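# Load two AA batteries into a remote control's bay

## Task

Get both AA batteries into the remote's open battery compartment, each with its polarity matching the bay's markings and fully seated, compressed against its spring. Moving the remote is allowed.

## Robot and tools

Robot: two arms, left_arm and right_arm, each with a two-finger gripper. Calibrated bases: left_arm at (+0.005, +0.322, +0.008) m, right_arm at (+0.007, -0.337, +0.016) m, both nearly unrotated.

Frames: the scene frame has its origin at table-top height, midway between the arms' nominal bases, a few cm in from the near table edge. +x points out over the table, +y toward left_arm, +z up. Arm names do not match image sides. Reported hand positions and orientations are in this frame and can be off by a few cm, more at long reach. On a gripper, the fingers point along its +z and spread along its y; end_effector_position is the spot between the pads, just under 1 cm behind the tips.

execute_actions(actions, cameras): actions is a list of actions; each action is a table of up to 15 rows, one row per 1/30 s step; a short table repeats its final row to fill 15 steps. Every row has 14 numbers in [-1, 1]: left_arm dx, dy, dz, rx, ry, rz, opening, then right_arm in the same order, even when one arm idles. The six pose numbers are an offset, not a pose: measured from that arm's Hand target as it stood when the action began, along that Hand target's own axes. All rows of one action share that starting point; the next action starts from the new Hand target, so sending the same offset again moves further. Scale: 1.0 = 0.6 m or 180 degrees; rx, ry, rz form one rotation vector. Opening is absolute, not an offset: +1 fully open (about 87 mm between pads), +0.5 about 69 mm, 0 about 43 mm, -0.5 about 18 mm, -1 shut. Six zeros re-request the current Hand target; a 0 opening is a real command, so to leave a gripper alone resend its present opening. Images return only for an empty actions list or when cameras names some ("all" for every one).

move(target, speed, blend, opening_speed, blocking, cameras): target is one 14-number row laid out as above, or a list of up to 15 such rows; every row in a list is an offset from the same starting Hand targets, never from the previous row. speed is path top speed in m/s, 0.002 to 2.9 (default 0.25), one value or one per target; rotation is capped at twice that in rad/s. blend (m) rounds corners between listed targets; 0 stops at each. opening_speed sets how fast openings change, per second on the -1..+1 scale, at least 0.2. A move runs at most 10 s, does not avoid obstacles or the other arm, and grippers lag and drift more when fast. blocking=false returns after about 0.5 s while the move continues. The result adds a "move:" line: done (at rest within 10 mm and 2 degrees), off_target, moving, held or fault, plus limits such as paced (sent pose clipped) or held (steps withheld). done does not mean no contact.

wait(seconds 0 to 10) lets the scene run holding commands. stop brakes a running move. zoom_image(camera, region [x0, y0, x1, y1] in pixels, up to 504 by 504) enlarges part of a camera's newest image; cameras: cam_head_left, cam_head_right (on a beam behind the arms), cam_high, cam_low, cam_left_wrist, cam_right_wrist. finished_scene(scene = current scene number) ends the scene for good; the batteries must stay seated with the robot released.

Results: end_effector_position (m) and end_effector_quat_wxyz per gripper; Hand target (last commanded pose after clipping, the base for the next offsets); Tool commands; grip_measured (on the command scale; in Joint positions the gripper reading runs 0 closed to 1 open); joint positions, velocities ("within noise" when still) and torques (include arm weight, noisy; the first three wrap at ±28 N m). Action calls also list some intermediate positions.

Behaviour: each control step limits commanded orientation to within 40 degrees of the measured one. Grippers often stop short of or below the target and tilt under friction and weight; check position and orientation after each move and send the missing difference. Tiny moves may not happen or may go sideways. Keep paths away from an arm's own base. Joint ranges (rad): waist -2.618 to 3.054, shoulder 0 to 3.142, elbow 0 to 3.142 (straight at 2.901), wrist pitch and yaw -1.571 to 1.571, wrist roll -2.094 to 2.094.

Gripping: after the pads touch a part, command about 0.04 below grip_measured at that moment for a firm hold, less below for a lighter one. Readings may be off by about 1 mm. Closing fast squeezes harder.

Avoid: dropping batteries or releasing them while moving; letting anything leave the table; fast impacts or pressing far past contact (an arm blocked by something keeps pushing until commanded back past its gripper); contact between the arms, grippers or wrist cameras; strain on camera cables; hitting the bar under the bases, the plate behind it or the low rail (tops up to about 3 cm above the table). Long loads, stretched reach or pushing into unreachable poses heat motors: MOTOR HOT appears at 75 °C, at 90 °C the arm folds and idles, at 100 °C it goes limp. Loose items may occasionally get nudged by outside pushes.

Each tool is called after ">>>" as name(argument=value, ...), one argument or row to a line, values as JSON.

## Session

>>> execute_actions(
  actions=[],
)

Scene clock: 0.00 s.
left_arm: end_effector_position=(+0.4097, +0.3199, +0.0319) grip_measured=+1.000 end_effector_quat_wxyz=(+0.520, +0.030, +0.853, +0.009) | right_arm: end_effector_position=(+0.3949, -0.4061, +0.0235) grip_measured=+0.967 end_effector_quat_wxyz=(+0.522, +0.140, +0.832, -0.122)
Joint positions: left_arm=[-0.052 1.692 0.525 0.684 0.013 0.053 1] | right_arm=[-0.053 1.743 0.456 0.825 0.283 0.118 0.984]
Joint velocities: within noise
Joint torques (N m): no reading
Heat: left arm: 36 °C; right arm: 37 °C.
Hand target: left_arm +0.4134, +0.3200, +0.0382; +0.528, +0.029, +0.849, +0.009 | right_arm +0.3980, -0.4079, +0.0291; +0.529, +0.142, +0.827, -0.123
Tool commands: left_gripper/opening=+1.0 right_gripper/opening=+1.0

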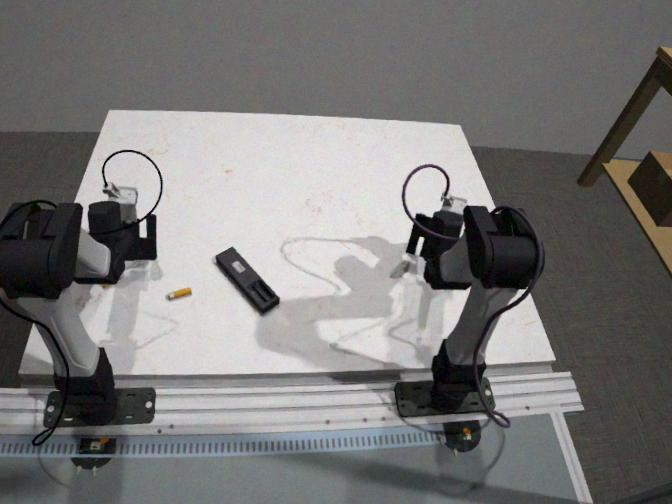

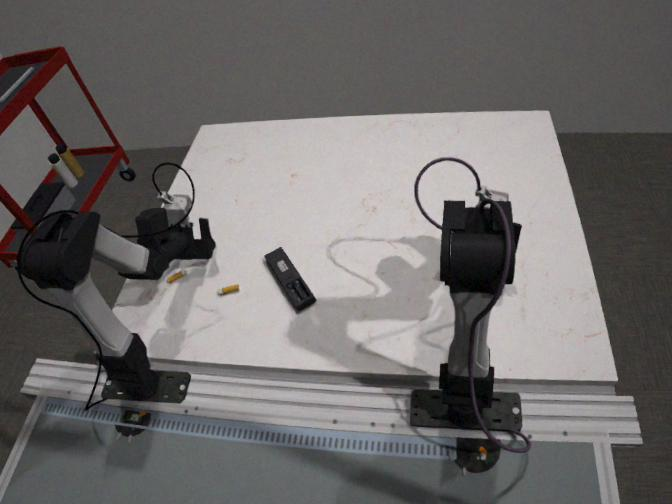

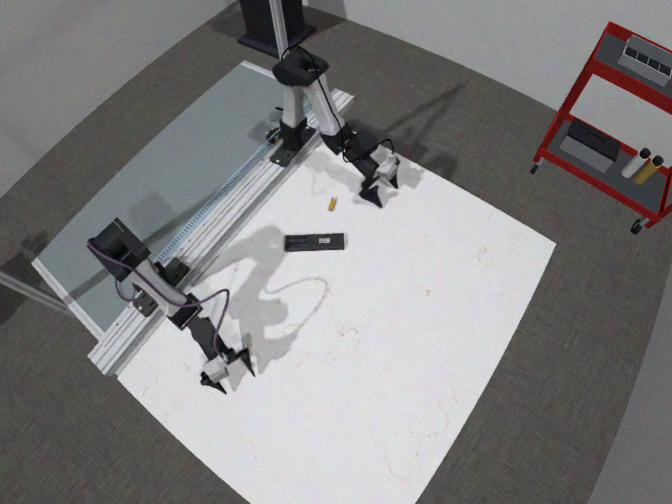

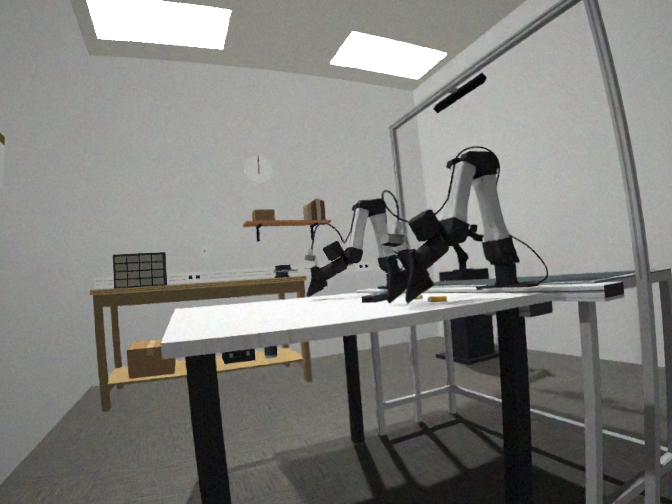

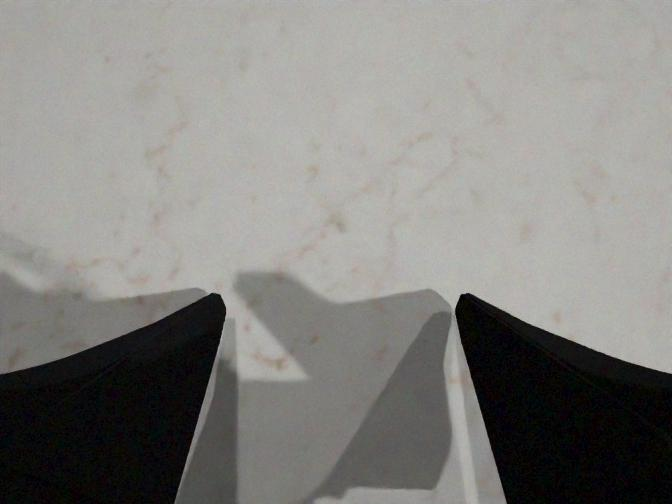

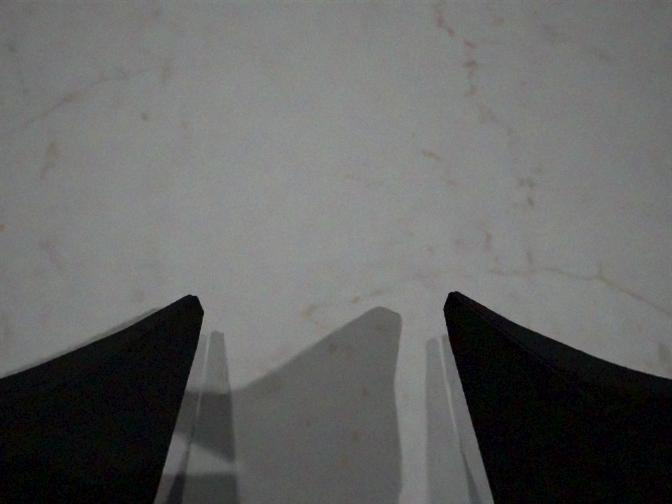

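>>> zoom_image(
  camera="cam_head_left",
  region=[130, 230, 300, 330],
)

>>> zoom_image(
  camera="cam_head_right",
  region=[140, 230, 340, 330],
)

>>> zoom_image(
  camera="cam_high",
  region=[270, 160, 400, 270],
)

Scaled by 2.965 from the camera's 672x504 image, which has a finer 960x720 frame.

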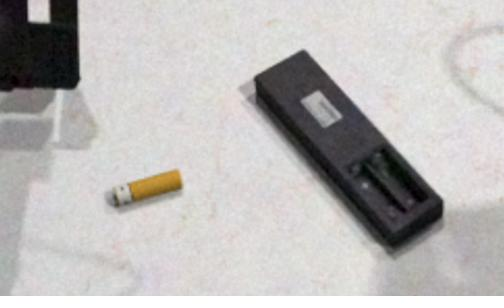

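Scaled by 2.520 from the camera's 672x504 image, which has a finer 960x720 frame.

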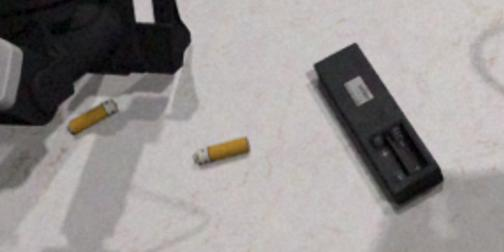

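Scaled by 3.877 from the camera's 672x504 image, which has a finer 960x720 frame.

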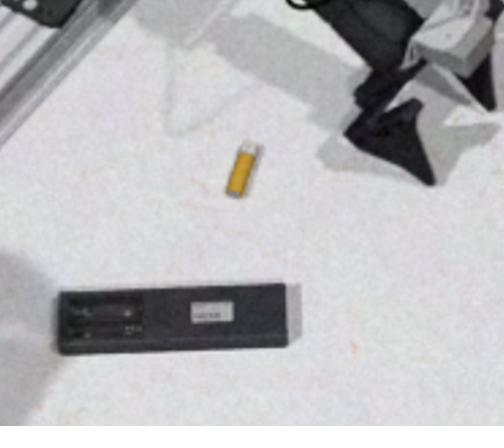

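>>> move(
  target=[
    [-0.1374, 0.0070, -0.0680, 0, 0, 0, 1, 0, 0, 0, 0, 0, 0, 1],
    [-0.0832, 0.0016, -0.2148, 0, 0, 0, 1, 0, 0, 0, 0, 0, 0, 1],
  ],
  blend=[0.03, 0],
  cameras=["cam_left_wrist", "cam_head_left"],
)

Scene clock: 10.73 s.
left_arm: end_effector_position=(+0.3233, +0.3198, +0.1425) grip_measured=+1.000 end_effector_quat_wxyz=(+0.530, +0.029, +0.847, +0.009) | right_arm: end_effector_position=(+0.3949, -0.4061, +0.0235) grip_measured=+0.967 end_effector_quat_wxyz=(+0.522, +0.140, +0.832, -0.122)
Joint positions: left_arm=[-0.052 0.95 0.519 -0.028 0.013 0.053 1] | right_arm=[-0.053 1.743 0.456 0.825 0.283 0.118 0.984]
Joint torques (N m): left_arm=[-0.29 -3.32 5.42 1.94 -0.06 -0.09] | right_arm=[-0.55 -7.65 6.48 1.91 0.11 0.01]
Heat: left arm: 39 °C; right arm: 39 °C.
Hand target: left_arm +0.3198, +0.3199, +0.1400; +0.528, +0.029, +0.848, +0.009 | right_arm +0.3980, -0.4079, +0.0291; +0.529, +0.142, +0.827, -0.123
Off the commanded pose: left_arm 0.004 m, 0 deg | right_arm 0.007 m, 1 deg.
move: done
camera_calibration:
cam_left_wrist: T_world_to_cam=[[-0.0268651, -0.998328, -0.0511766, 0.335645], [-0.969012, 0.0385833, -0.243983, 0.359154], [0.245549, 0.0430361, -0.968428, 0.190841], [0, 0, 0, 1]] pos_world=[0.31018, 0.313013, 0.28962]
Images, in order (width x height): cam_head_left 672x504, cam_left_wrist 672x504.

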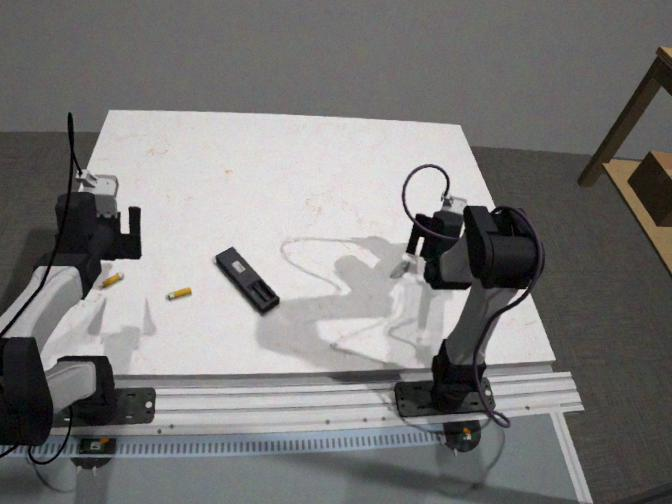

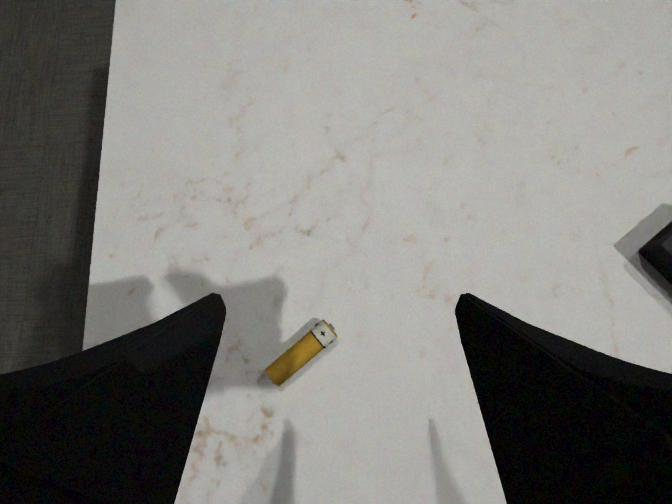

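>>> zoom_image(
  camera="cam_left_wrist",
  region=[240, 300, 360, 400],
)

Scaled by 4.200 from the camera's 672x504 image, which has a finer 960x720 frame.

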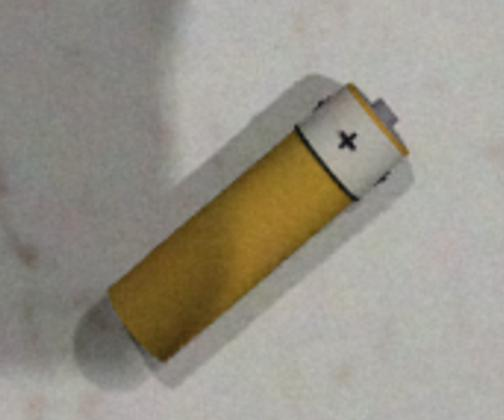

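>>> move(
  target=[0.0632, -0.4400, -0.1355, 0.2440, -0.0077, 0.1045, 1, 0, 0, 0, 0, 0, 0, 1],
  cameras=["cam_left_wrist", "cam_head_right"],
)

Scene clock: 14.40 s.
left_arm: end_effector_position=(+0.2156, +0.0704, +0.1161) grip_measured=+1.000 end_effector_quat_wxyz=(+0.468, +0.360, +0.779, -0.211) | right_arm: end_effector_position=(+0.3949, -0.4061, +0.0235) grip_measured=+0.967 end_effector_quat_wxyz=(+0.522, +0.140, +0.832, -0.122)
Joint positions: left_arm=[-0.926 1.053 0.489 0.07 -0.017 -0.008 1] | right_arm=[-0.053 1.743 0.456 0.825 0.283 0.118 0.984]
Joint torques (N m): left_arm=[-0.53 -1.7 9.18 2.18 -0.03 -0.11] | right_arm=[-0.57 -7.65 6.48 1.91 0.11 0.01]
Heat: left arm: 40 °C; right arm: 40 °C.
Hand target: left_arm +0.2197, +0.0598, +0.1295; +0.481, +0.359, +0.768, -0.223 | right_arm +0.3980, -0.4079, +0.0291; +0.529, +0.142, +0.827, -0.123
Off the commanded pose: left_arm 0.018 m, 2 deg | right_arm 0.007 m, 1 deg.
move: off_target (left_arm)
camera_calibration:
cam_left_wrist: T_world_to_cam=[[-0.749631, -0.661711, -0.0138699, 0.210242], [-0.645471, 0.735547, -0.205763, 0.134782], [0.146358, -0.145294, -0.978504, 0.238308], [0, 0, 0, 1]] pos_world=[0.209723, 0.0746055, 0.263834]
Images, in order (width x height): cam_head_right 672x504, cam_left_wrist 672x504.

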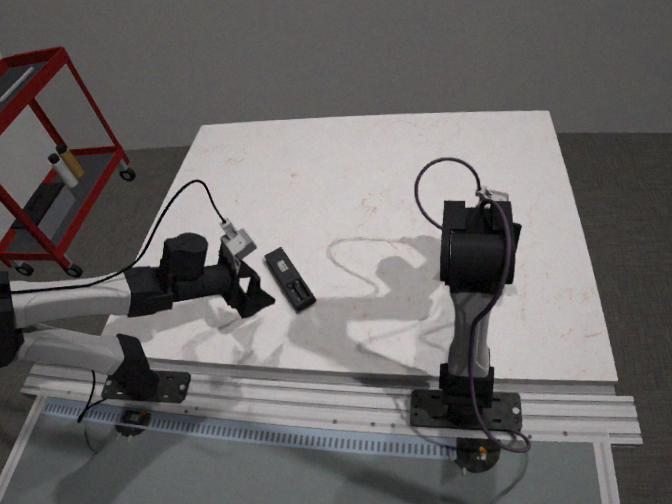

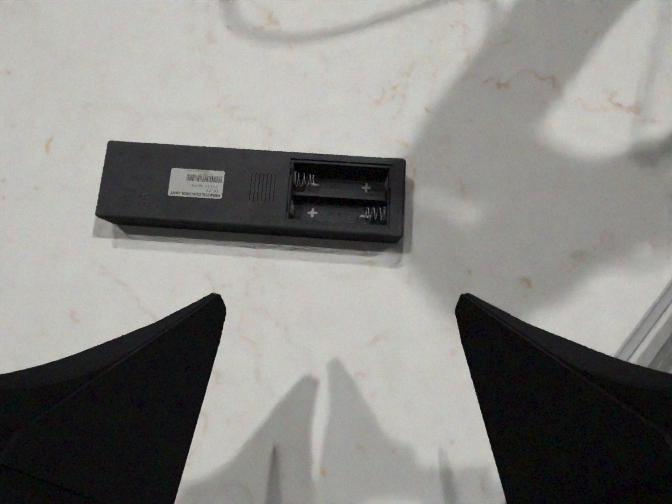

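>>> zoom_image(
  camera="cam_left_wrist",
  region=[280, 140, 420, 250],
)

>>> zoom_image(
  camera="cam_left_wrist",
  region=[90, 130, 300, 260],
)

Scaled by 3.600 from the camera's 672x504 image, which has a finer 960x720 frame.

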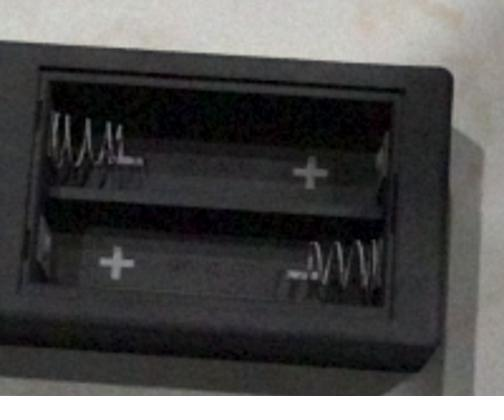

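Scaled by 2.400 from the camera's 672x504 image, which has a finer 960x720 frame.

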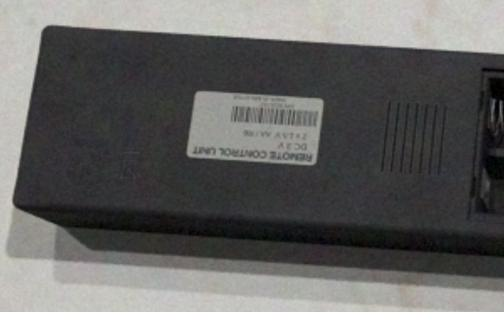

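>>> wait(
  seconds=0,
  cameras=["cam_low", "cam_high", "cam_head_left"],
)

>>> zoom_image(
  camera="cam_low",
  region=[270, 180, 560, 320],
)

>>> zoom_image(
  camera="cam_high",
  region=[180, 130, 420, 400],
)

>>> zoom_image(
  camera="cam_head_left",
  region=[100, 180, 320, 340],
)

Scene clock: 32.33 s.
left_arm: end_effector_position=(+0.2157, +0.0703, +0.1163) grip_measured=+1.000 end_effector_quat_wxyz=(+0.469, +0.360, +0.779, -0.211) | right_arm: end_effector_position=(+0.3949, -0.4061, +0.0235) grip_measured=+0.967 end_effector_quat_wxyz=(+0.522, +0.140, +0.832, -0.122)
Joint positions: left_arm=[-0.926 1.053 0.489 0.071 -0.017 -0.008 1] | right_arm=[-0.053 1.743 0.456 0.825 0.283 0.118 0.984]
Joint torques (N m): left_arm=[-0.34 -1.69 9.24 2.14 0.04 -0.12] | right_arm=[-0.54 -7.66 6.46 1.91 0.11 0.01]
Heat: left arm: 44 °C; right arm: 41 °C.
Hand target: left_arm +0.2197, +0.0598, +0.1296; +0.481, +0.359, +0.768, -0.223 | right_arm +0.3980, -0.4079, +0.0291; +0.529, +0.142, +0.827, -0.123
Tool commands: left_gripper/opening=+1.0 right_gripper/opening=+1.0
Off the commanded pose: left_arm 0.017 m, 2 deg | right_arm 0.007 m, 1 deg.
Images, in order (width x height): cam_head_left 672x504, cam_high 672x504, cam_low 672x504.

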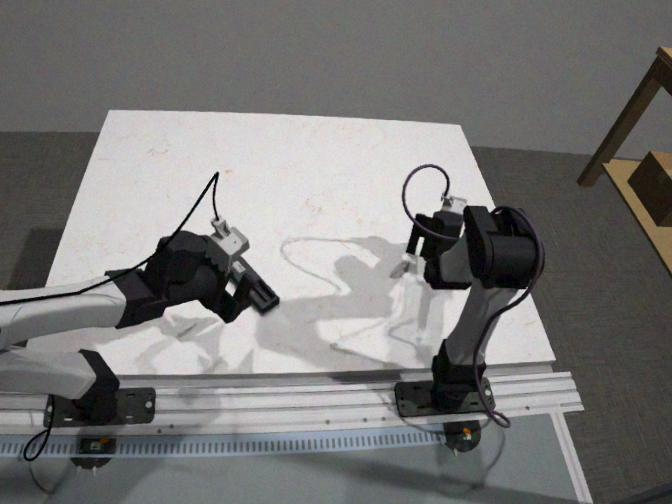

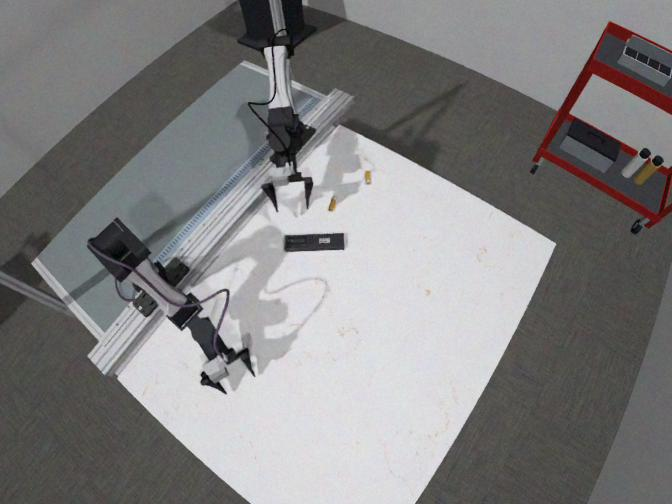

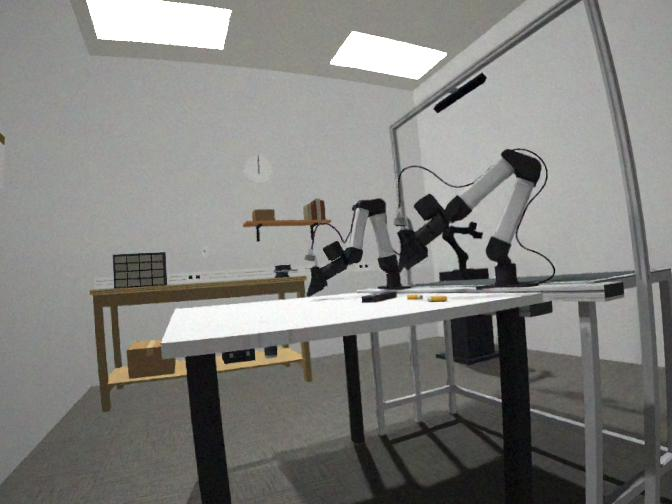

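Scaled by 1.738 from the camera's 672x504 image, which has a finer 960x720 frame.

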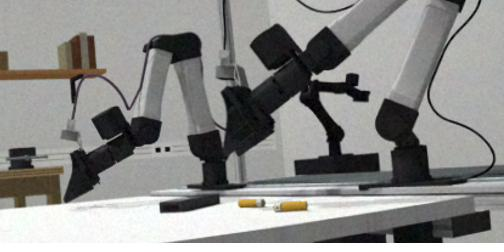

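Scaled by 1.867 from the camera's 672x504 image, which has a finer 960x720 frame.

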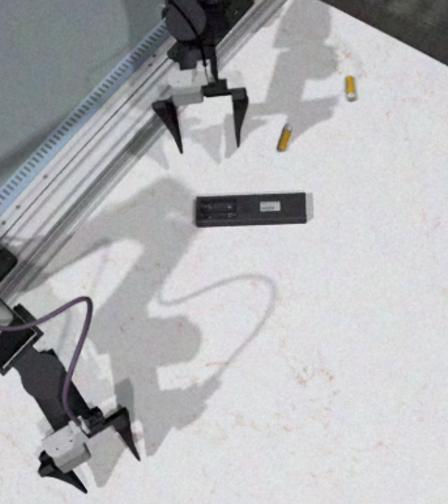

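Scaled by 2.291 from the camera's 672x504 image, which has a finer 960x720 frame.

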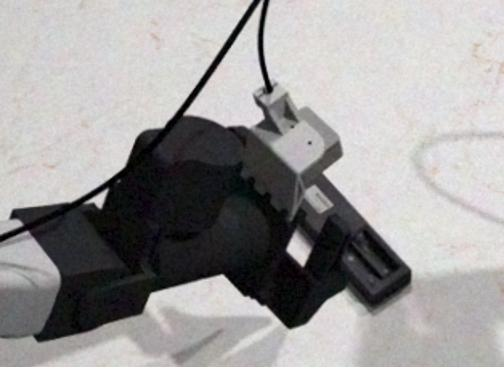

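>>> move(
  target=[0.0700, 0.1953, -0.1058, 0.0644, 0.3517, 0.1011, 1, 0, 0, 0, 0, 0, 0, 1],
  cameras=["cam_left_wrist", "cam_head_left", "cam_head_right"],
)

Scene clock: 45.67 s.
left_arm: end_effector_position=(+0.2549, +0.1912, +0.1173) grip_measured=+1.000 end_effector_quat_wxyz=(+0.000, +0.576, +0.817, -0.008) | right_arm: end_effector_position=(+0.3949, -0.4061, +0.0235) grip_measured=+0.967 end_effector_quat_wxyz=(+0.522, +0.140, +0.832, -0.122)
Joint positions: left_arm=[-0.603 1.737 1.435 -1.272 0.024 0.671 1] | right_arm=[-0.053 1.743 0.456 0.825 0.283 0.118 0.984]
Joint torques (N m): left_arm=[0.23 -6.49 7.65 0.1 -0.14 0.02] | right_arm=[-0.55 -7.64 6.46 1.91 0.11 0.01]
Heat: left arm: 44 °C; right arm: 41 °C.
Hand target: left_arm +0.2610, +0.1931, +0.1197; -0.001, +0.577, +0.817, -0.001 | right_arm +0.3980, -0.4079, +0.0291; +0.529, +0.142, +0.827, -0.123
Off the commanded pose: left_arm 0.007 m, 1 deg | right_arm 0.007 m, 1 deg.
move: done
camera_calibration:
cam_left_wrist: T_world_to_cam=[[-0.940982, -0.338456, -0.000197801, 0.305019], [-0.220665, 0.613052, 0.7586, -0.126427], [-0.256632, 0.713873, -0.651557, 0.151424], [0, 0, 0, 1]] pos_world=[0.29798, 0.072644, 0.194629]
Images, in order (width x height): cam_head_left 672x504, cam_head_right 672x504, cam_left_wrist 672x504.

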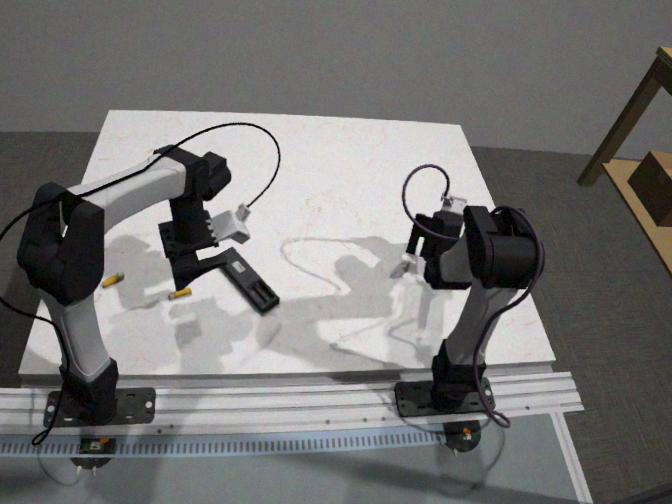

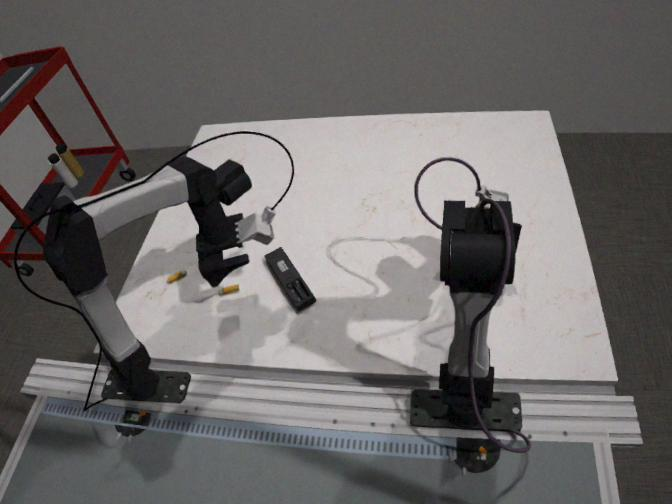

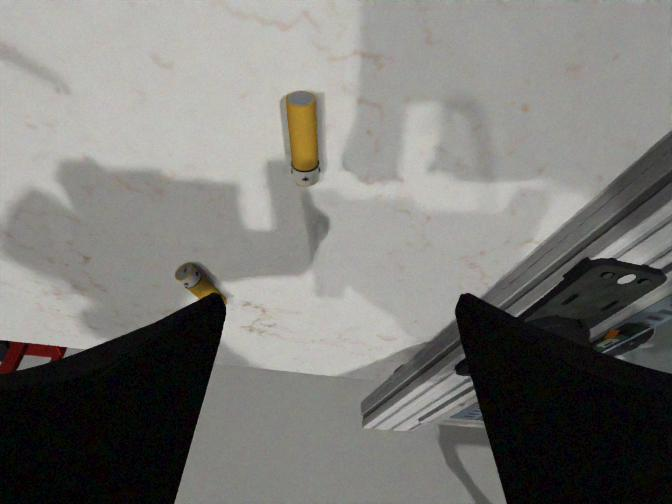

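>>> zoom_image(
  camera="cam_head_right",
  region=[150, 190, 330, 320],
)

>>> zoom_image(
  camera="cam_head_left",
  region=[90, 180, 290, 320],
)

Scaled by 2.800 from the camera's 672x504 image, which has a finer 960x720 frame.

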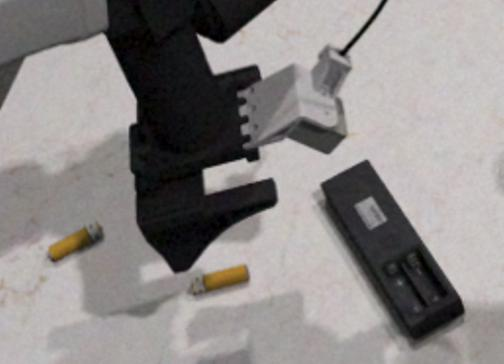

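Scaled by 2.520 from the camera's 672x504 image, which has a finer 960x720 frame.

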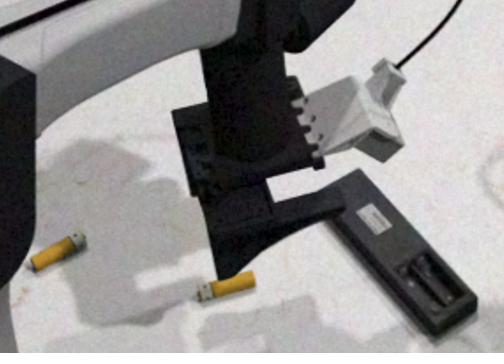

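>>> move(
  target=[0.0095, 0.0286, 0.1122, 0, 0, 0, 1, 0, 0, 0, 0, 0, 0, 1],
  speed=0.15,
  cameras=["cam_left_wrist"],
)

Scene clock: 51.23 s.
left_arm: end_effector_position=(+0.2722, +0.2007, +0.0576) grip_measured=+1.000 end_effector_quat_wxyz=(+0.002, +0.576, +0.818, -0.007) | right_arm: end_effector_position=(+0.3949, -0.4061, +0.0235) grip_measured=+0.967 end_effector_quat_wxyz=(+0.522, +0.140, +0.832, -0.122)
Joint positions: left_arm=[-0.553 1.81 1.282 -1.044 0.022 0.722 1] | right_arm=[-0.053 1.743 0.456 0.825 0.283 0.118 0.984]
Joint torques (N m): left_arm=[0.28 -6.87 4.21 0.38 -0.13 0.05] | right_arm=[-0.57 -7.64 6.48 1.91 0.11 0.01]
Heat: left arm: 42 °C; right arm: 41 °C.
Hand target: left_arm +0.2750, +0.2041, +0.0523; -0.001, +0.577, +0.817, -0.001 | right_arm +0.3980, -0.4079, +0.0291; +0.529, +0.142, +0.827, -0.123
Off the commanded pose: left_arm 0.007 m, 1 deg | right_arm 0.007 m, 1 deg.
move: done
camera_calibration:
cam_left_wrist: T_world_to_cam=[[-0.940858, -0.338776, -0.00401276, 0.324665], [-0.224042, 0.613243, 0.757455, -0.0822483], [-0.254147, 0.713557, -0.652875, 0.109568], [0, 0, 0, 1]] pos_world=[0.314883, 0.0822444, 0.135136]
Images, in order (width x height): cam_left_wrist 672x504.

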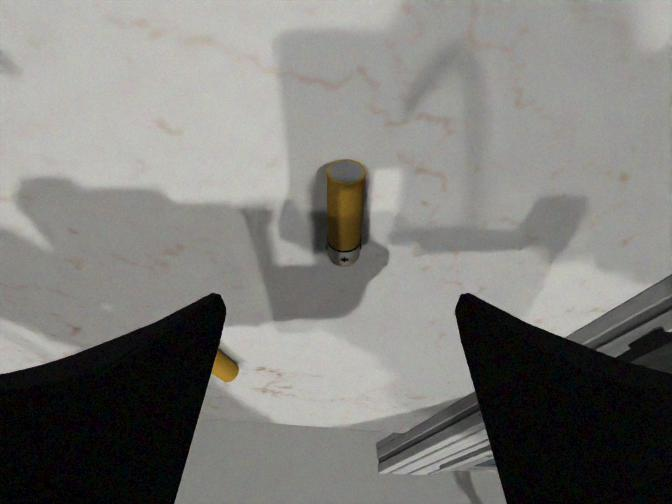

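>>> move(
  target=[0, -0.006, 0.0422, 0, 0, 0, 1, 0, 0, 0, 0, 0, 0, 1],
  speed=0.08,
  cameras=["cam_left_wrist"],
)

Scene clock: 53.77 s.
left_arm: end_effector_position=(+0.2712, +0.2015, +0.0333) grip_measured=+1.000 end_effector_quat_wxyz=(+0.004, +0.576, +0.818, -0.007) | right_arm: end_effector_position=(+0.3949, -0.4061, +0.0235) grip_measured=+0.967 end_effector_quat_wxyz=(+0.522, +0.140, +0.832, -0.122)
Joint positions: left_arm=[-0.553 1.832 1.208 -0.944 0.022 0.722 1] | right_arm=[-0.053 1.743 0.456 0.825 0.283 0.118 0.984]
Joint torques (N m): left_arm=[-0.21 -6.95 4.38 0.41 -0.16 -0.09] | right_arm=[-0.57 -7.64 6.48 1.91 0.11 0.01]
Heat: left arm: 41 °C; right arm: 41 °C.
Hand target: left_arm +0.2717, +0.2028, +0.0271; +0.000, +0.577, +0.817, -0.001 | right_arm +0.3980, -0.4079, +0.0291; +0.529, +0.142, +0.827, -0.123
Off the commanded pose: left_arm 0.006 m, 1 deg | right_arm 0.007 m, 1 deg.
move: done
camera_calibration:
cam_left_wrist: T_world_to_cam=[[-0.940864, -0.338716, -0.00677881, 0.323956], [-0.226778, 0.614812, 0.755366, -0.063961], [-0.251687, 0.712234, -0.655268, 0.0925397], [0, 0, 0, 1]] pos_world=[0.313585, 0.0831433, 0.111148]
Images, in order (width x height): cam_left_wrist 672x504.

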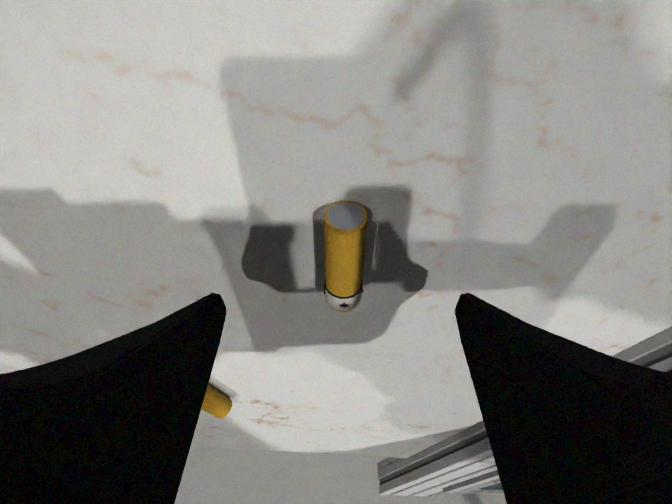

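>>> move(
  target=[0, 0, 0.0133, 0, 0, 0, 1, 0, 0, 0, 0, 0, 0, 1],
  speed=0.05,
)

>>> move(
  target=[0, 0, 0.01, 0, 0, 0, 1, 0, 0, 0, 0, 0, 0, 1],
  speed=0.05,
  cameras=["cam_left_wrist"],
)

Scene clock: 55.13 s.
left_arm: end_effector_position=(+0.2715, +0.2013, +0.0257) grip_measured=+1.000 end_effector_quat_wxyz=(+0.005, +0.576, +0.818, -0.007) | right_arm: end_effector_position=(+0.3949, -0.4061, +0.0235) grip_measured=+0.967 end_effector_quat_wxyz=(+0.522, +0.140, +0.832, -0.122)
Joint positions: left_arm=[-0.553 1.843 1.19 -0.914 0.022 0.722 1] | right_arm=[-0.053 1.743 0.456 0.825 0.283 0.118 0.984]
Joint torques (N m): left_arm=[-0.09 -6.83 3.99 0.36 -0.15 -0.13] | right_arm=[-0.58 -7.65 6.49 1.91 0.11 0.01]
Heat: left arm: 41 °C; right arm: 41 °C.
Hand target: left_arm +0.2716, +0.2028, +0.0191; -0.001, +0.577, +0.817, -0.001 | right_arm +0.3980, -0.4079, +0.0291; +0.529, +0.142, +0.827, -0.123
Off the commanded pose: left_arm 0.007 m, 1 deg | right_arm 0.007 m, 1 deg.
move: done

Scene clock: 56.03 s.
left_arm: end_effector_position=(+0.2717, +0.2013, +0.0198) grip_measured=+1.000 end_effector_quat_wxyz=(+0.005, +0.576, +0.818, -0.007) | right_arm: end_effector_position=(+0.3949, -0.4061, +0.0235) grip_measured=+0.967 end_effector_quat_wxyz=(+0.522, +0.140, +0.832, -0.122)
Joint positions: left_arm=[-0.553 1.852 1.177 -0.891 0.022 0.722 1] | right_arm=[-0.053 1.743 0.456 0.825 0.283 0.118 0.984]
Joint torques (N m): left_arm=[-0.43 -7.1 3.63 0.34 -0.11 -0.05] | right_arm=[-0.57 -7.66 6.49 1.91 0.11 0.01]
Heat: left arm: 40 °C; right arm: 41 °C.
Hand target: left_arm +0.2716, +0.2028, +0.0132; -0.001, +0.577, +0.817, -0.001 | right_arm +0.3980, -0.4079, +0.0291; +0.529, +0.142, +0.827, -0.123
Off the commanded pose: left_arm 0.007 m, 1 deg | right_arm 0.007 m, 1 deg.
move: done
camera_calibration:
cam_left_wrist: T_world_to_cam=[[-0.940864, -0.33869, -0.00799728, 0.324421], [-0.227994, 0.615542, 0.754405, -0.0534038], [-0.250587, 0.711616, -0.656361, 0.0839041], [0, 0, 0, 1]] pos_world=[0.314085, 0.0830428, 0.0979539]
Images, in order (width x height): cam_left_wrist 672x504.

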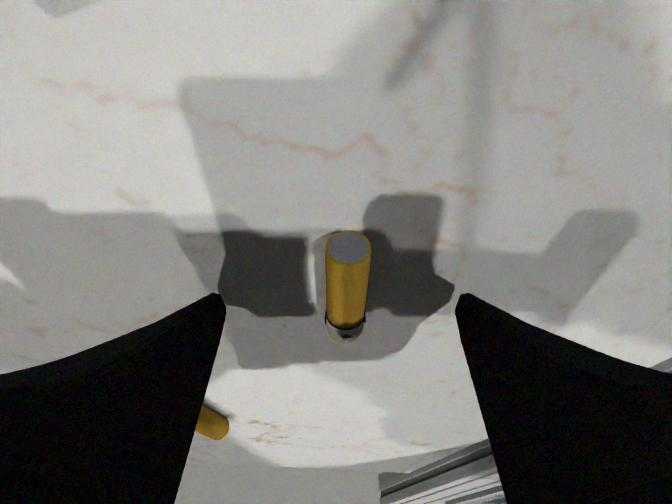

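>>> move(
  target=[0, 0, 0.0067, 0, 0, 0, 1, 0, 0, 0, 0, 0, 0, 1],
  speed=0.03,
)

>>> move(
  target=[0, 0, 0.0067, 0, 0, 0, 1, 0, 0, 0, 0, 0, 0, 1],
  speed=0.03,
  cameras=["cam_left_wrist"],
)

Scene clock: 57.20 s.
left_arm: end_effector_position=(+0.2721, +0.2017, +0.0174) grip_measured=+1.000 end_effector_quat_wxyz=(+0.006, +0.576, +0.818, -0.005) | right_arm: end_effector_position=(+0.3949, -0.4061, +0.0235) grip_measured=+0.967 end_effector_quat_wxyz=(+0.522, +0.140, +0.832, -0.122)
Joint positions: left_arm=[-0.553 1.855 1.171 -0.879 0.019 0.722 1] | right_arm=[-0.053 1.743 0.456 0.825 0.283 0.118 0.984]
Joint torques (N m): left_arm=[-0.28 -6.22 3.73 0.44 -0.12 -0.06] | right_arm=[-0.57 -7.64 6.48 1.91 0.11 0.01]
Heat: left arm: 40 °C; right arm: 41 °C.
Hand target: left_arm +0.2716, +0.2028, +0.0090; -0.001, +0.577, +0.817, -0.001 | right_arm +0.3980, -0.4079, +0.0291; +0.529, +0.142, +0.827, -0.123
Off the commanded pose: left_arm 0.008 m, 1 deg | right_arm 0.007 m, 1 deg.
move: done

Scene clock: 57.93 s.
left_arm: end_effector_position=(+0.2735, +0.2023, +0.0167) grip_measured=+1.000 end_effector_quat_wxyz=(+0.008, +0.576, +0.817, -0.001) | right_arm: end_effector_position=(+0.3949, -0.4061, +0.0235) grip_measured=+0.967 end_effector_quat_wxyz=(+0.522, +0.140, +0.832, -0.122)
Joint positions: left_arm=[-0.553 1.855 1.167 -0.871 0.011 0.722 1] | right_arm=[-0.053 1.743 0.456 0.825 0.283 0.118 0.984]
Joint torques (N m): left_arm=[-0.35 -5.85 3.34 0.54 -0.02 -0.07] | right_arm=[-0.57 -7.65 6.48 1.91 0.11 0.01]
Heat: left arm: 40 °C; right arm: 41 °C.
Hand target: left_arm +0.2716, +0.2028, +0.0050; -0.001, +0.577, +0.817, -0.001 | right_arm +0.3980, -0.4079, +0.0291; +0.529, +0.142, +0.827, -0.123
Off the commanded pose: left_arm 0.012 m, 1 deg | right_arm 0.007 m, 1 deg.
move: off_target (left_arm)
camera_calibration:
cam_left_wrist: T_world_to_cam=[[-0.940919, -0.337986, -0.0209148, 0.326496], [-0.236225, 0.610865, 0.755673, -0.0480218], [-0.24263, 0.715967, -0.654615, 0.078413], [0, 0, 0, 1]] pos_world=[0.314888, 0.0835448, 0.0944477]
Images, in order (width x height): cam_left_wrist 672x504.

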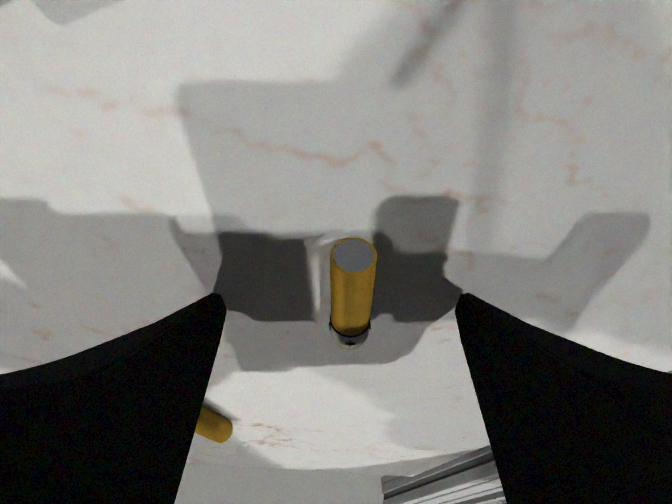

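>>> move(
  target=[0, -0.003, -0.0125, 0, 0, 0, 1, 0, 0, 0, 0, 0, 0, 1],
  speed=0.05,
)

>>> move(
  target=[0, 0, 0, 0, 0, 0, -0.65, 0, 0, 0, 0, 0, 0, 1],
  opening_speed=1.0,
  cameras=["cam_left_wrist", "cam_head_left"],
)

Scene clock: 59.50 s.
left_arm: end_effector_position=(+0.2736, +0.2021, +0.0167) grip_measured=+1.000 end_effector_quat_wxyz=(+0.008, +0.577, +0.817, +0.000) | right_arm: end_effector_position=(+0.3949, -0.4061, +0.0235) grip_measured=+0.967 end_effector_quat_wxyz=(+0.522, +0.140, +0.832, -0.122)
Joint positions: left_arm=[-0.555 1.855 1.167 -0.87 0.008 0.722 1] | right_arm=[-0.053 1.743 0.456 0.825 0.283 0.118 0.984]
Joint torques (N m): left_arm=[-0.51 -7.06 4.25 0.17 -0.01 -0.14] | right_arm=[-0.57 -7.65 6.48 1.91 0.11 0.01]
Heat: left arm: 40 °C; right arm: 42 °C.
Hand target: left_arm +0.2700, +0.2023, +0.0126; -0.001, +0.577, +0.817, -0.001 | right_arm +0.3980, -0.4079, +0.0291; +0.529, +0.142, +0.827, -0.123
Off the commanded pose: left_arm 0.006 m, 1 deg | right_arm 0.007 m, 1 deg.
move: done

Scene clock: 61.37 s.
left_arm: end_effector_position=(+0.2737, +0.2023, +0.0167) grip_measured=-0.584 end_effector_quat_wxyz=(+0.008, +0.577, +0.817, +0.001) | right_arm: end_effector_position=(+0.3949, -0.4061, +0.0235) grip_measured=+0.967 end_effector_quat_wxyz=(+0.522, +0.140, +0.832, -0.122)
Joint positions: left_arm=[-0.555 1.855 1.167 -0.87 0.008 0.722 0.208] | right_arm=[-0.053 1.743 0.456 0.825 0.283 0.118 0.984]
Joint torques (N m): left_arm=[-0.62 -7.25 4.14 0.2 -0.03 -0.11] | right_arm=[-0.55 -7.62 6.49 1.91 0.11 0.01]
Heat: left arm: 40 °C; right arm: 42 °C.
Hand target: left_arm +0.2700, +0.2023, +0.0126; -0.001, +0.577, +0.817, -0.001 | right_arm +0.3980, -0.4079, +0.0291; +0.529, +0.142, +0.827, -0.123
Off the commanded pose: left_arm 0.006 m, 1 deg | right_arm 0.007 m, 1 deg.
move: done
camera_calibration:
cam_left_wrist: T_world_to_cam=[[-0.941504, -0.336169, -0.0236823, 0.326459], [-0.236541, 0.60915, 0.756957, -0.0476233], [-0.24004, 0.71828, -0.653035, 0.0774237], [0, 0, 0, 1]] pos_world=[0.314683, 0.0831435, 0.0943405]
Images, in order (width x height): cam_head_left 672x504, cam_left_wrist 672x504.

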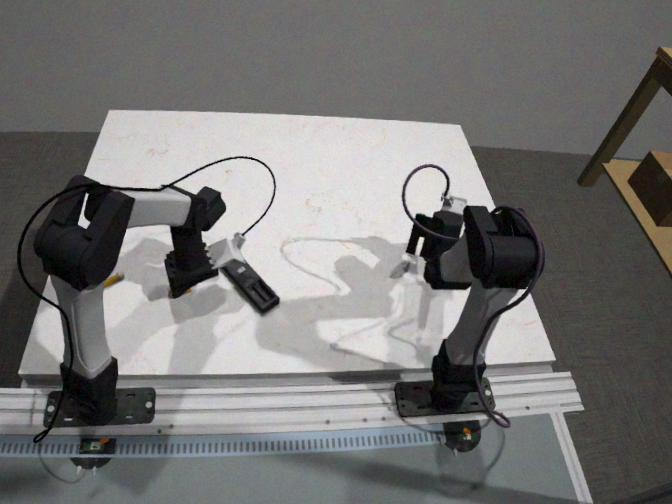

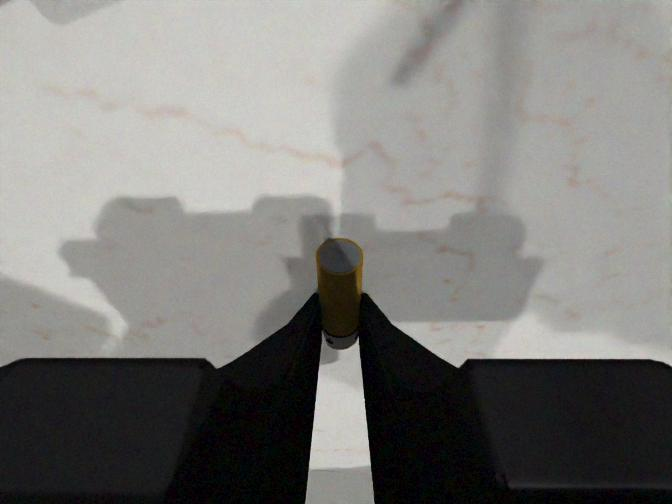

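>>> move(
  target=[0, 0, -0.1, 0, 0, 0, -0.65, 0, 0, 0, 0, 0, 0, 1],
  speed=0.1,
  cameras=["cam_left_wrist", "cam_low"],
)

Scene clock: 63.07 s.
left_arm: end_effector_position=(+0.2652, +0.2066, +0.0585) grip_measured=-0.584 end_effector_quat_wxyz=(-0.022, +0.577, +0.817, -0.003) | right_arm: end_effector_position=(+0.3949, -0.4061, +0.0235) grip_measured=+0.967 end_effector_quat_wxyz=(+0.522, +0.140, +0.832, -0.122)
Joint positions: left_arm=[-0.555 1.821 1.292 -1.089 0.008 0.722 0.208] | right_arm=[-0.053 1.743 0.456 0.825 0.283 0.118 0.984]
Joint torques (N m): left_arm=[-0.5 -10.99 7.12 -0.1 -0.05 -0.13] | right_arm=[-0.58 -7.64 6.49 1.91 0.11 0.01]
Heat: left arm: 41 °C; right arm: 42 °C.
Hand target: left_arm +0.2700, +0.2023, +0.0726; -0.001, +0.577, +0.817, -0.001 | right_arm +0.3980, -0.4079, +0.0291; +0.529, +0.142, +0.827, -0.123
Off the commanded pose: left_arm 0.016 m, 2 deg | right_arm 0.007 m, 1 deg.
move: off_target (left_arm)
camera_calibration:
cam_left_wrist: T_world_to_cam=[[-0.941535, -0.33652, 0.0162942, 0.318721], [-0.195947, 0.586293, 0.786044, -0.0915689], [-0.274072, 0.736895, -0.617956, 0.102568], [0, 0, 0, 1]] pos_world=[0.310255, 0.0853603, 0.130166]
Images, in order (width x height): cam_low 672x504, cam_left_wrist 672x504.

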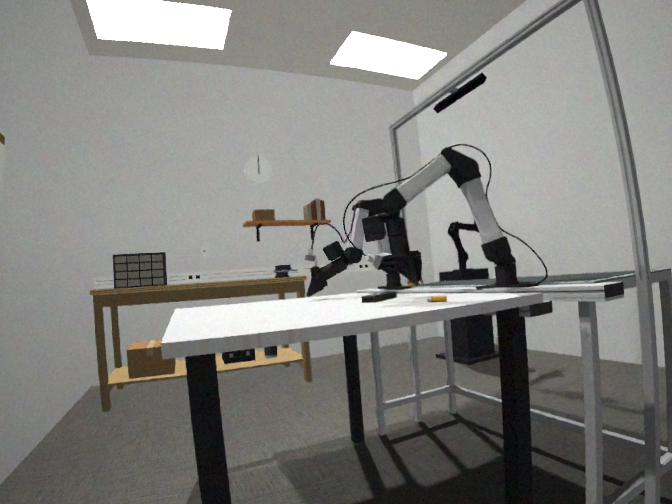

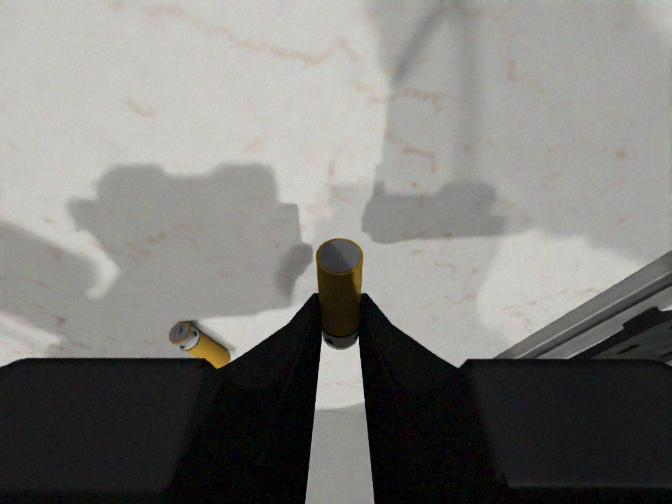

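>>> move(
  target=[0, 0, 0.0977, 0, 0, 0, -0.65, 0, 0, 0, 0, 0, 0, 1],
  speed=0.1,
  cameras=["cam_left_wrist"],
)

Scene clock: 76.53 s.
left_arm: end_effector_position=(+0.2709, +0.2038, +0.0196) grip_measured=-0.584 end_effector_quat_wxyz=(+0.002, +0.577, +0.817, +0.000) | right_arm: end_effector_position=(+0.3949, -0.4061, +0.0235) grip_measured=+0.967 end_effector_quat_wxyz=(+0.522, +0.140, +0.832, -0.122)
Joint positions: left_arm=[-0.555 1.85 1.172 -0.892 0.008 0.722 0.208] | right_arm=[-0.053 1.743 0.456 0.825 0.283 0.118 0.984]
Joint torques (N m): left_arm=[-0.49 -6.75 4.14 0.4 -0.02 -0.1] | right_arm=[-0.57 -7.65 6.48 1.91 0.11 0.01]
Heat: left arm: 46 °C; right arm: 42 °C.
Hand target: left_arm +0.2700, +0.2023, +0.0140; -0.001, +0.577, +0.817, -0.001 | right_arm +0.3980, -0.4079, +0.0291; +0.529, +0.142, +0.827, -0.123
Off the commanded pose: left_arm 0.006 m, 0 deg | right_arm 0.007 m, 1 deg.
move: done
camera_calibration:
cam_left_wrist: T_world_to_cam=[[-0.941665, -0.336173, -0.0159403, 0.324291], [-0.228824, 0.604798, 0.762796, -0.0527136], [-0.246791, 0.721947, -0.646442, 0.0784721], [0, 0, 0, 1]] pos_world=[0.312678, 0.0842464, 0.0961067]
Images, in order (width x height): cam_left_wrist 672x504.

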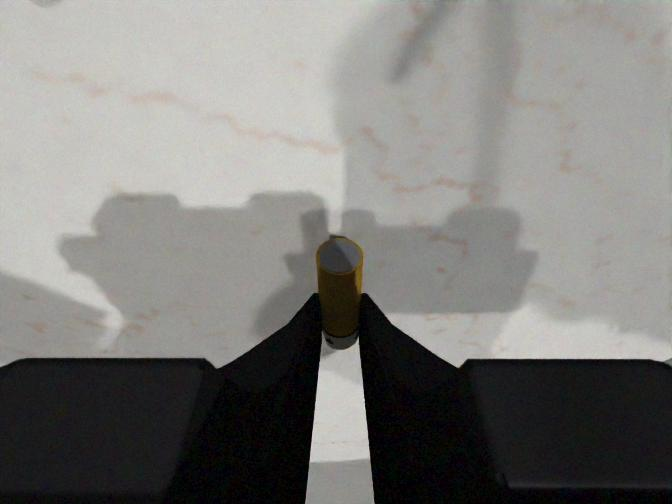

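>>> move(
  target=[0, 0, 0.006, 0, 0, 0, -0.65, 0, 0, 0, 0, 0, 0, 1],
  speed=0.05,
)

Scene clock: 77.60 s.
left_arm: end_effector_position=(+0.2719, +0.2032, +0.0180) grip_measured=-0.584 end_effector_quat_wxyz=(+0.006, +0.577, +0.817, +0.000) | right_arm: end_effector_position=(+0.3949, -0.4061, +0.0235) grip_measured=+0.967 end_effector_quat_wxyz=(+0.522, +0.140, +0.832, -0.122)
Joint positions: left_arm=[-0.555 1.85 1.166 -0.878 0.008 0.722 0.208] | right_arm=[-0.053 1.743 0.456 0.825 0.283 0.118 0.984]
Joint torques (N m): left_arm=[-0.24 -6.56 3.85 0.41 -0.07 -0.17] | right_arm=[-0.57 -7.65 6.48 1.91 0.11 0.01]
Heat: left arm: 46 °C; right arm: 42 °C.
Hand target: left_arm +0.2699, +0.2023, +0.0104; -0.001, +0.577, +0.817, -0.001 | right_arm +0.3980, -0.4079, +0.0291; +0.529, +0.142, +0.827, -0.123
Off the commanded pose: left_arm 0.008 m, 1 deg | right_arm 0.007 m, 1 deg.
move: done

>>> move(
  target=[0, 0, -0.002, 0, 0, 0, -0.3, 0, 0, 0, 0, 0, 0, 1],
  opening_speed=1.0,
)

>>> move(
  target=[0.0125, 0, -0.005, 0, -0.1, 0, -0.3, 0, 0, 0, 0, 0, 0, 1],
  speed=0.08,
  cameras=["cam_left_wrist"],
)

Scene clock: 78.83 s.
left_arm: end_effector_position=(+0.2721, +0.2031, +0.0180) grip_measured=-0.300 end_effector_quat_wxyz=(+0.006, +0.577, +0.817, +0.000) | right_arm: end_effector_position=(+0.3949, -0.4061, +0.0235) grip_measured=+0.967 end_effector_quat_wxyz=(+0.522, +0.140, +0.832, -0.122)
Joint positions: left_arm=[-0.555 1.85 1.166 -0.878 0.008 0.722 0.35] | right_arm=[-0.053 1.743 0.456 0.825 0.283 0.118 0.984]
Joint torques (N m): left_arm=[-0.43 -6.74 4.33 0.31 -0.02 -0.09] | right_arm=[-0.57 -7.65 6.48 1.91 0.11 0.01]
Heat: left arm: 46 °C; right arm: 42 °C.
Hand target: left_arm +0.2699, +0.2023, +0.0116; -0.001, +0.577, +0.817, -0.001 | right_arm +0.3980, -0.4079, +0.0291; +0.529, +0.142, +0.827, -0.123
Off the commanded pose: left_arm 0.007 m, 1 deg | right_arm 0.007 m, 1 deg.
move: done

Scene clock: 81.23 s.
left_arm: end_effector_position=(+0.2707, +0.2085, +0.0183) grip_measured=-0.300 end_effector_quat_wxyz=(+0.125, +0.569, +0.809, -0.084) | right_arm: end_effector_position=(+0.3949, -0.4061, +0.0235) grip_measured=+0.967 end_effector_quat_wxyz=(+0.522, +0.140, +0.832, -0.122)
Joint positions: left_arm=[-0.416 1.652 0.938 -0.654 0.229 0.832 0.35] | right_arm=[-0.053 1.743 0.456 0.825 0.283 0.118 0.984]
Joint torques (N m): left_arm=[0.75 -7.12 2.73 0.77 0.25 0.06] | right_arm=[-0.58 -7.66 6.48 1.91 0.11 0]
Heat: left arm: 46 °C; right arm: 42 °C.
Hand target: left_arm +0.2674, +0.2093, +0.0146; +0.127, +0.570, +0.807, -0.091 | right_arm +0.3980, -0.4079, +0.0291; +0.529, +0.142, +0.827, -0.123
Off the commanded pose: left_arm 0.005 m, 1 deg | right_arm 0.007 m, 1 deg.
move: done
camera_calibration:
cam_left_wrist: T_world_to_cam=[[-0.938405, -0.345004, -0.0191869, 0.326759], [-0.300473, 0.787344, 0.538336, -0.0692216], [-0.170621, 0.510942, -0.842512, 0.101115], [0, 0, 0, 1]] pos_world=[0.303085, 0.115571, 0.128724]
Images, in order (width x height): cam_left_wrist 672x504.

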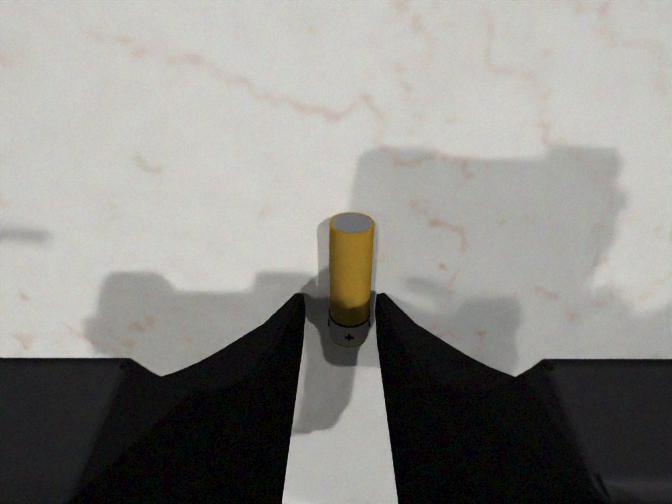

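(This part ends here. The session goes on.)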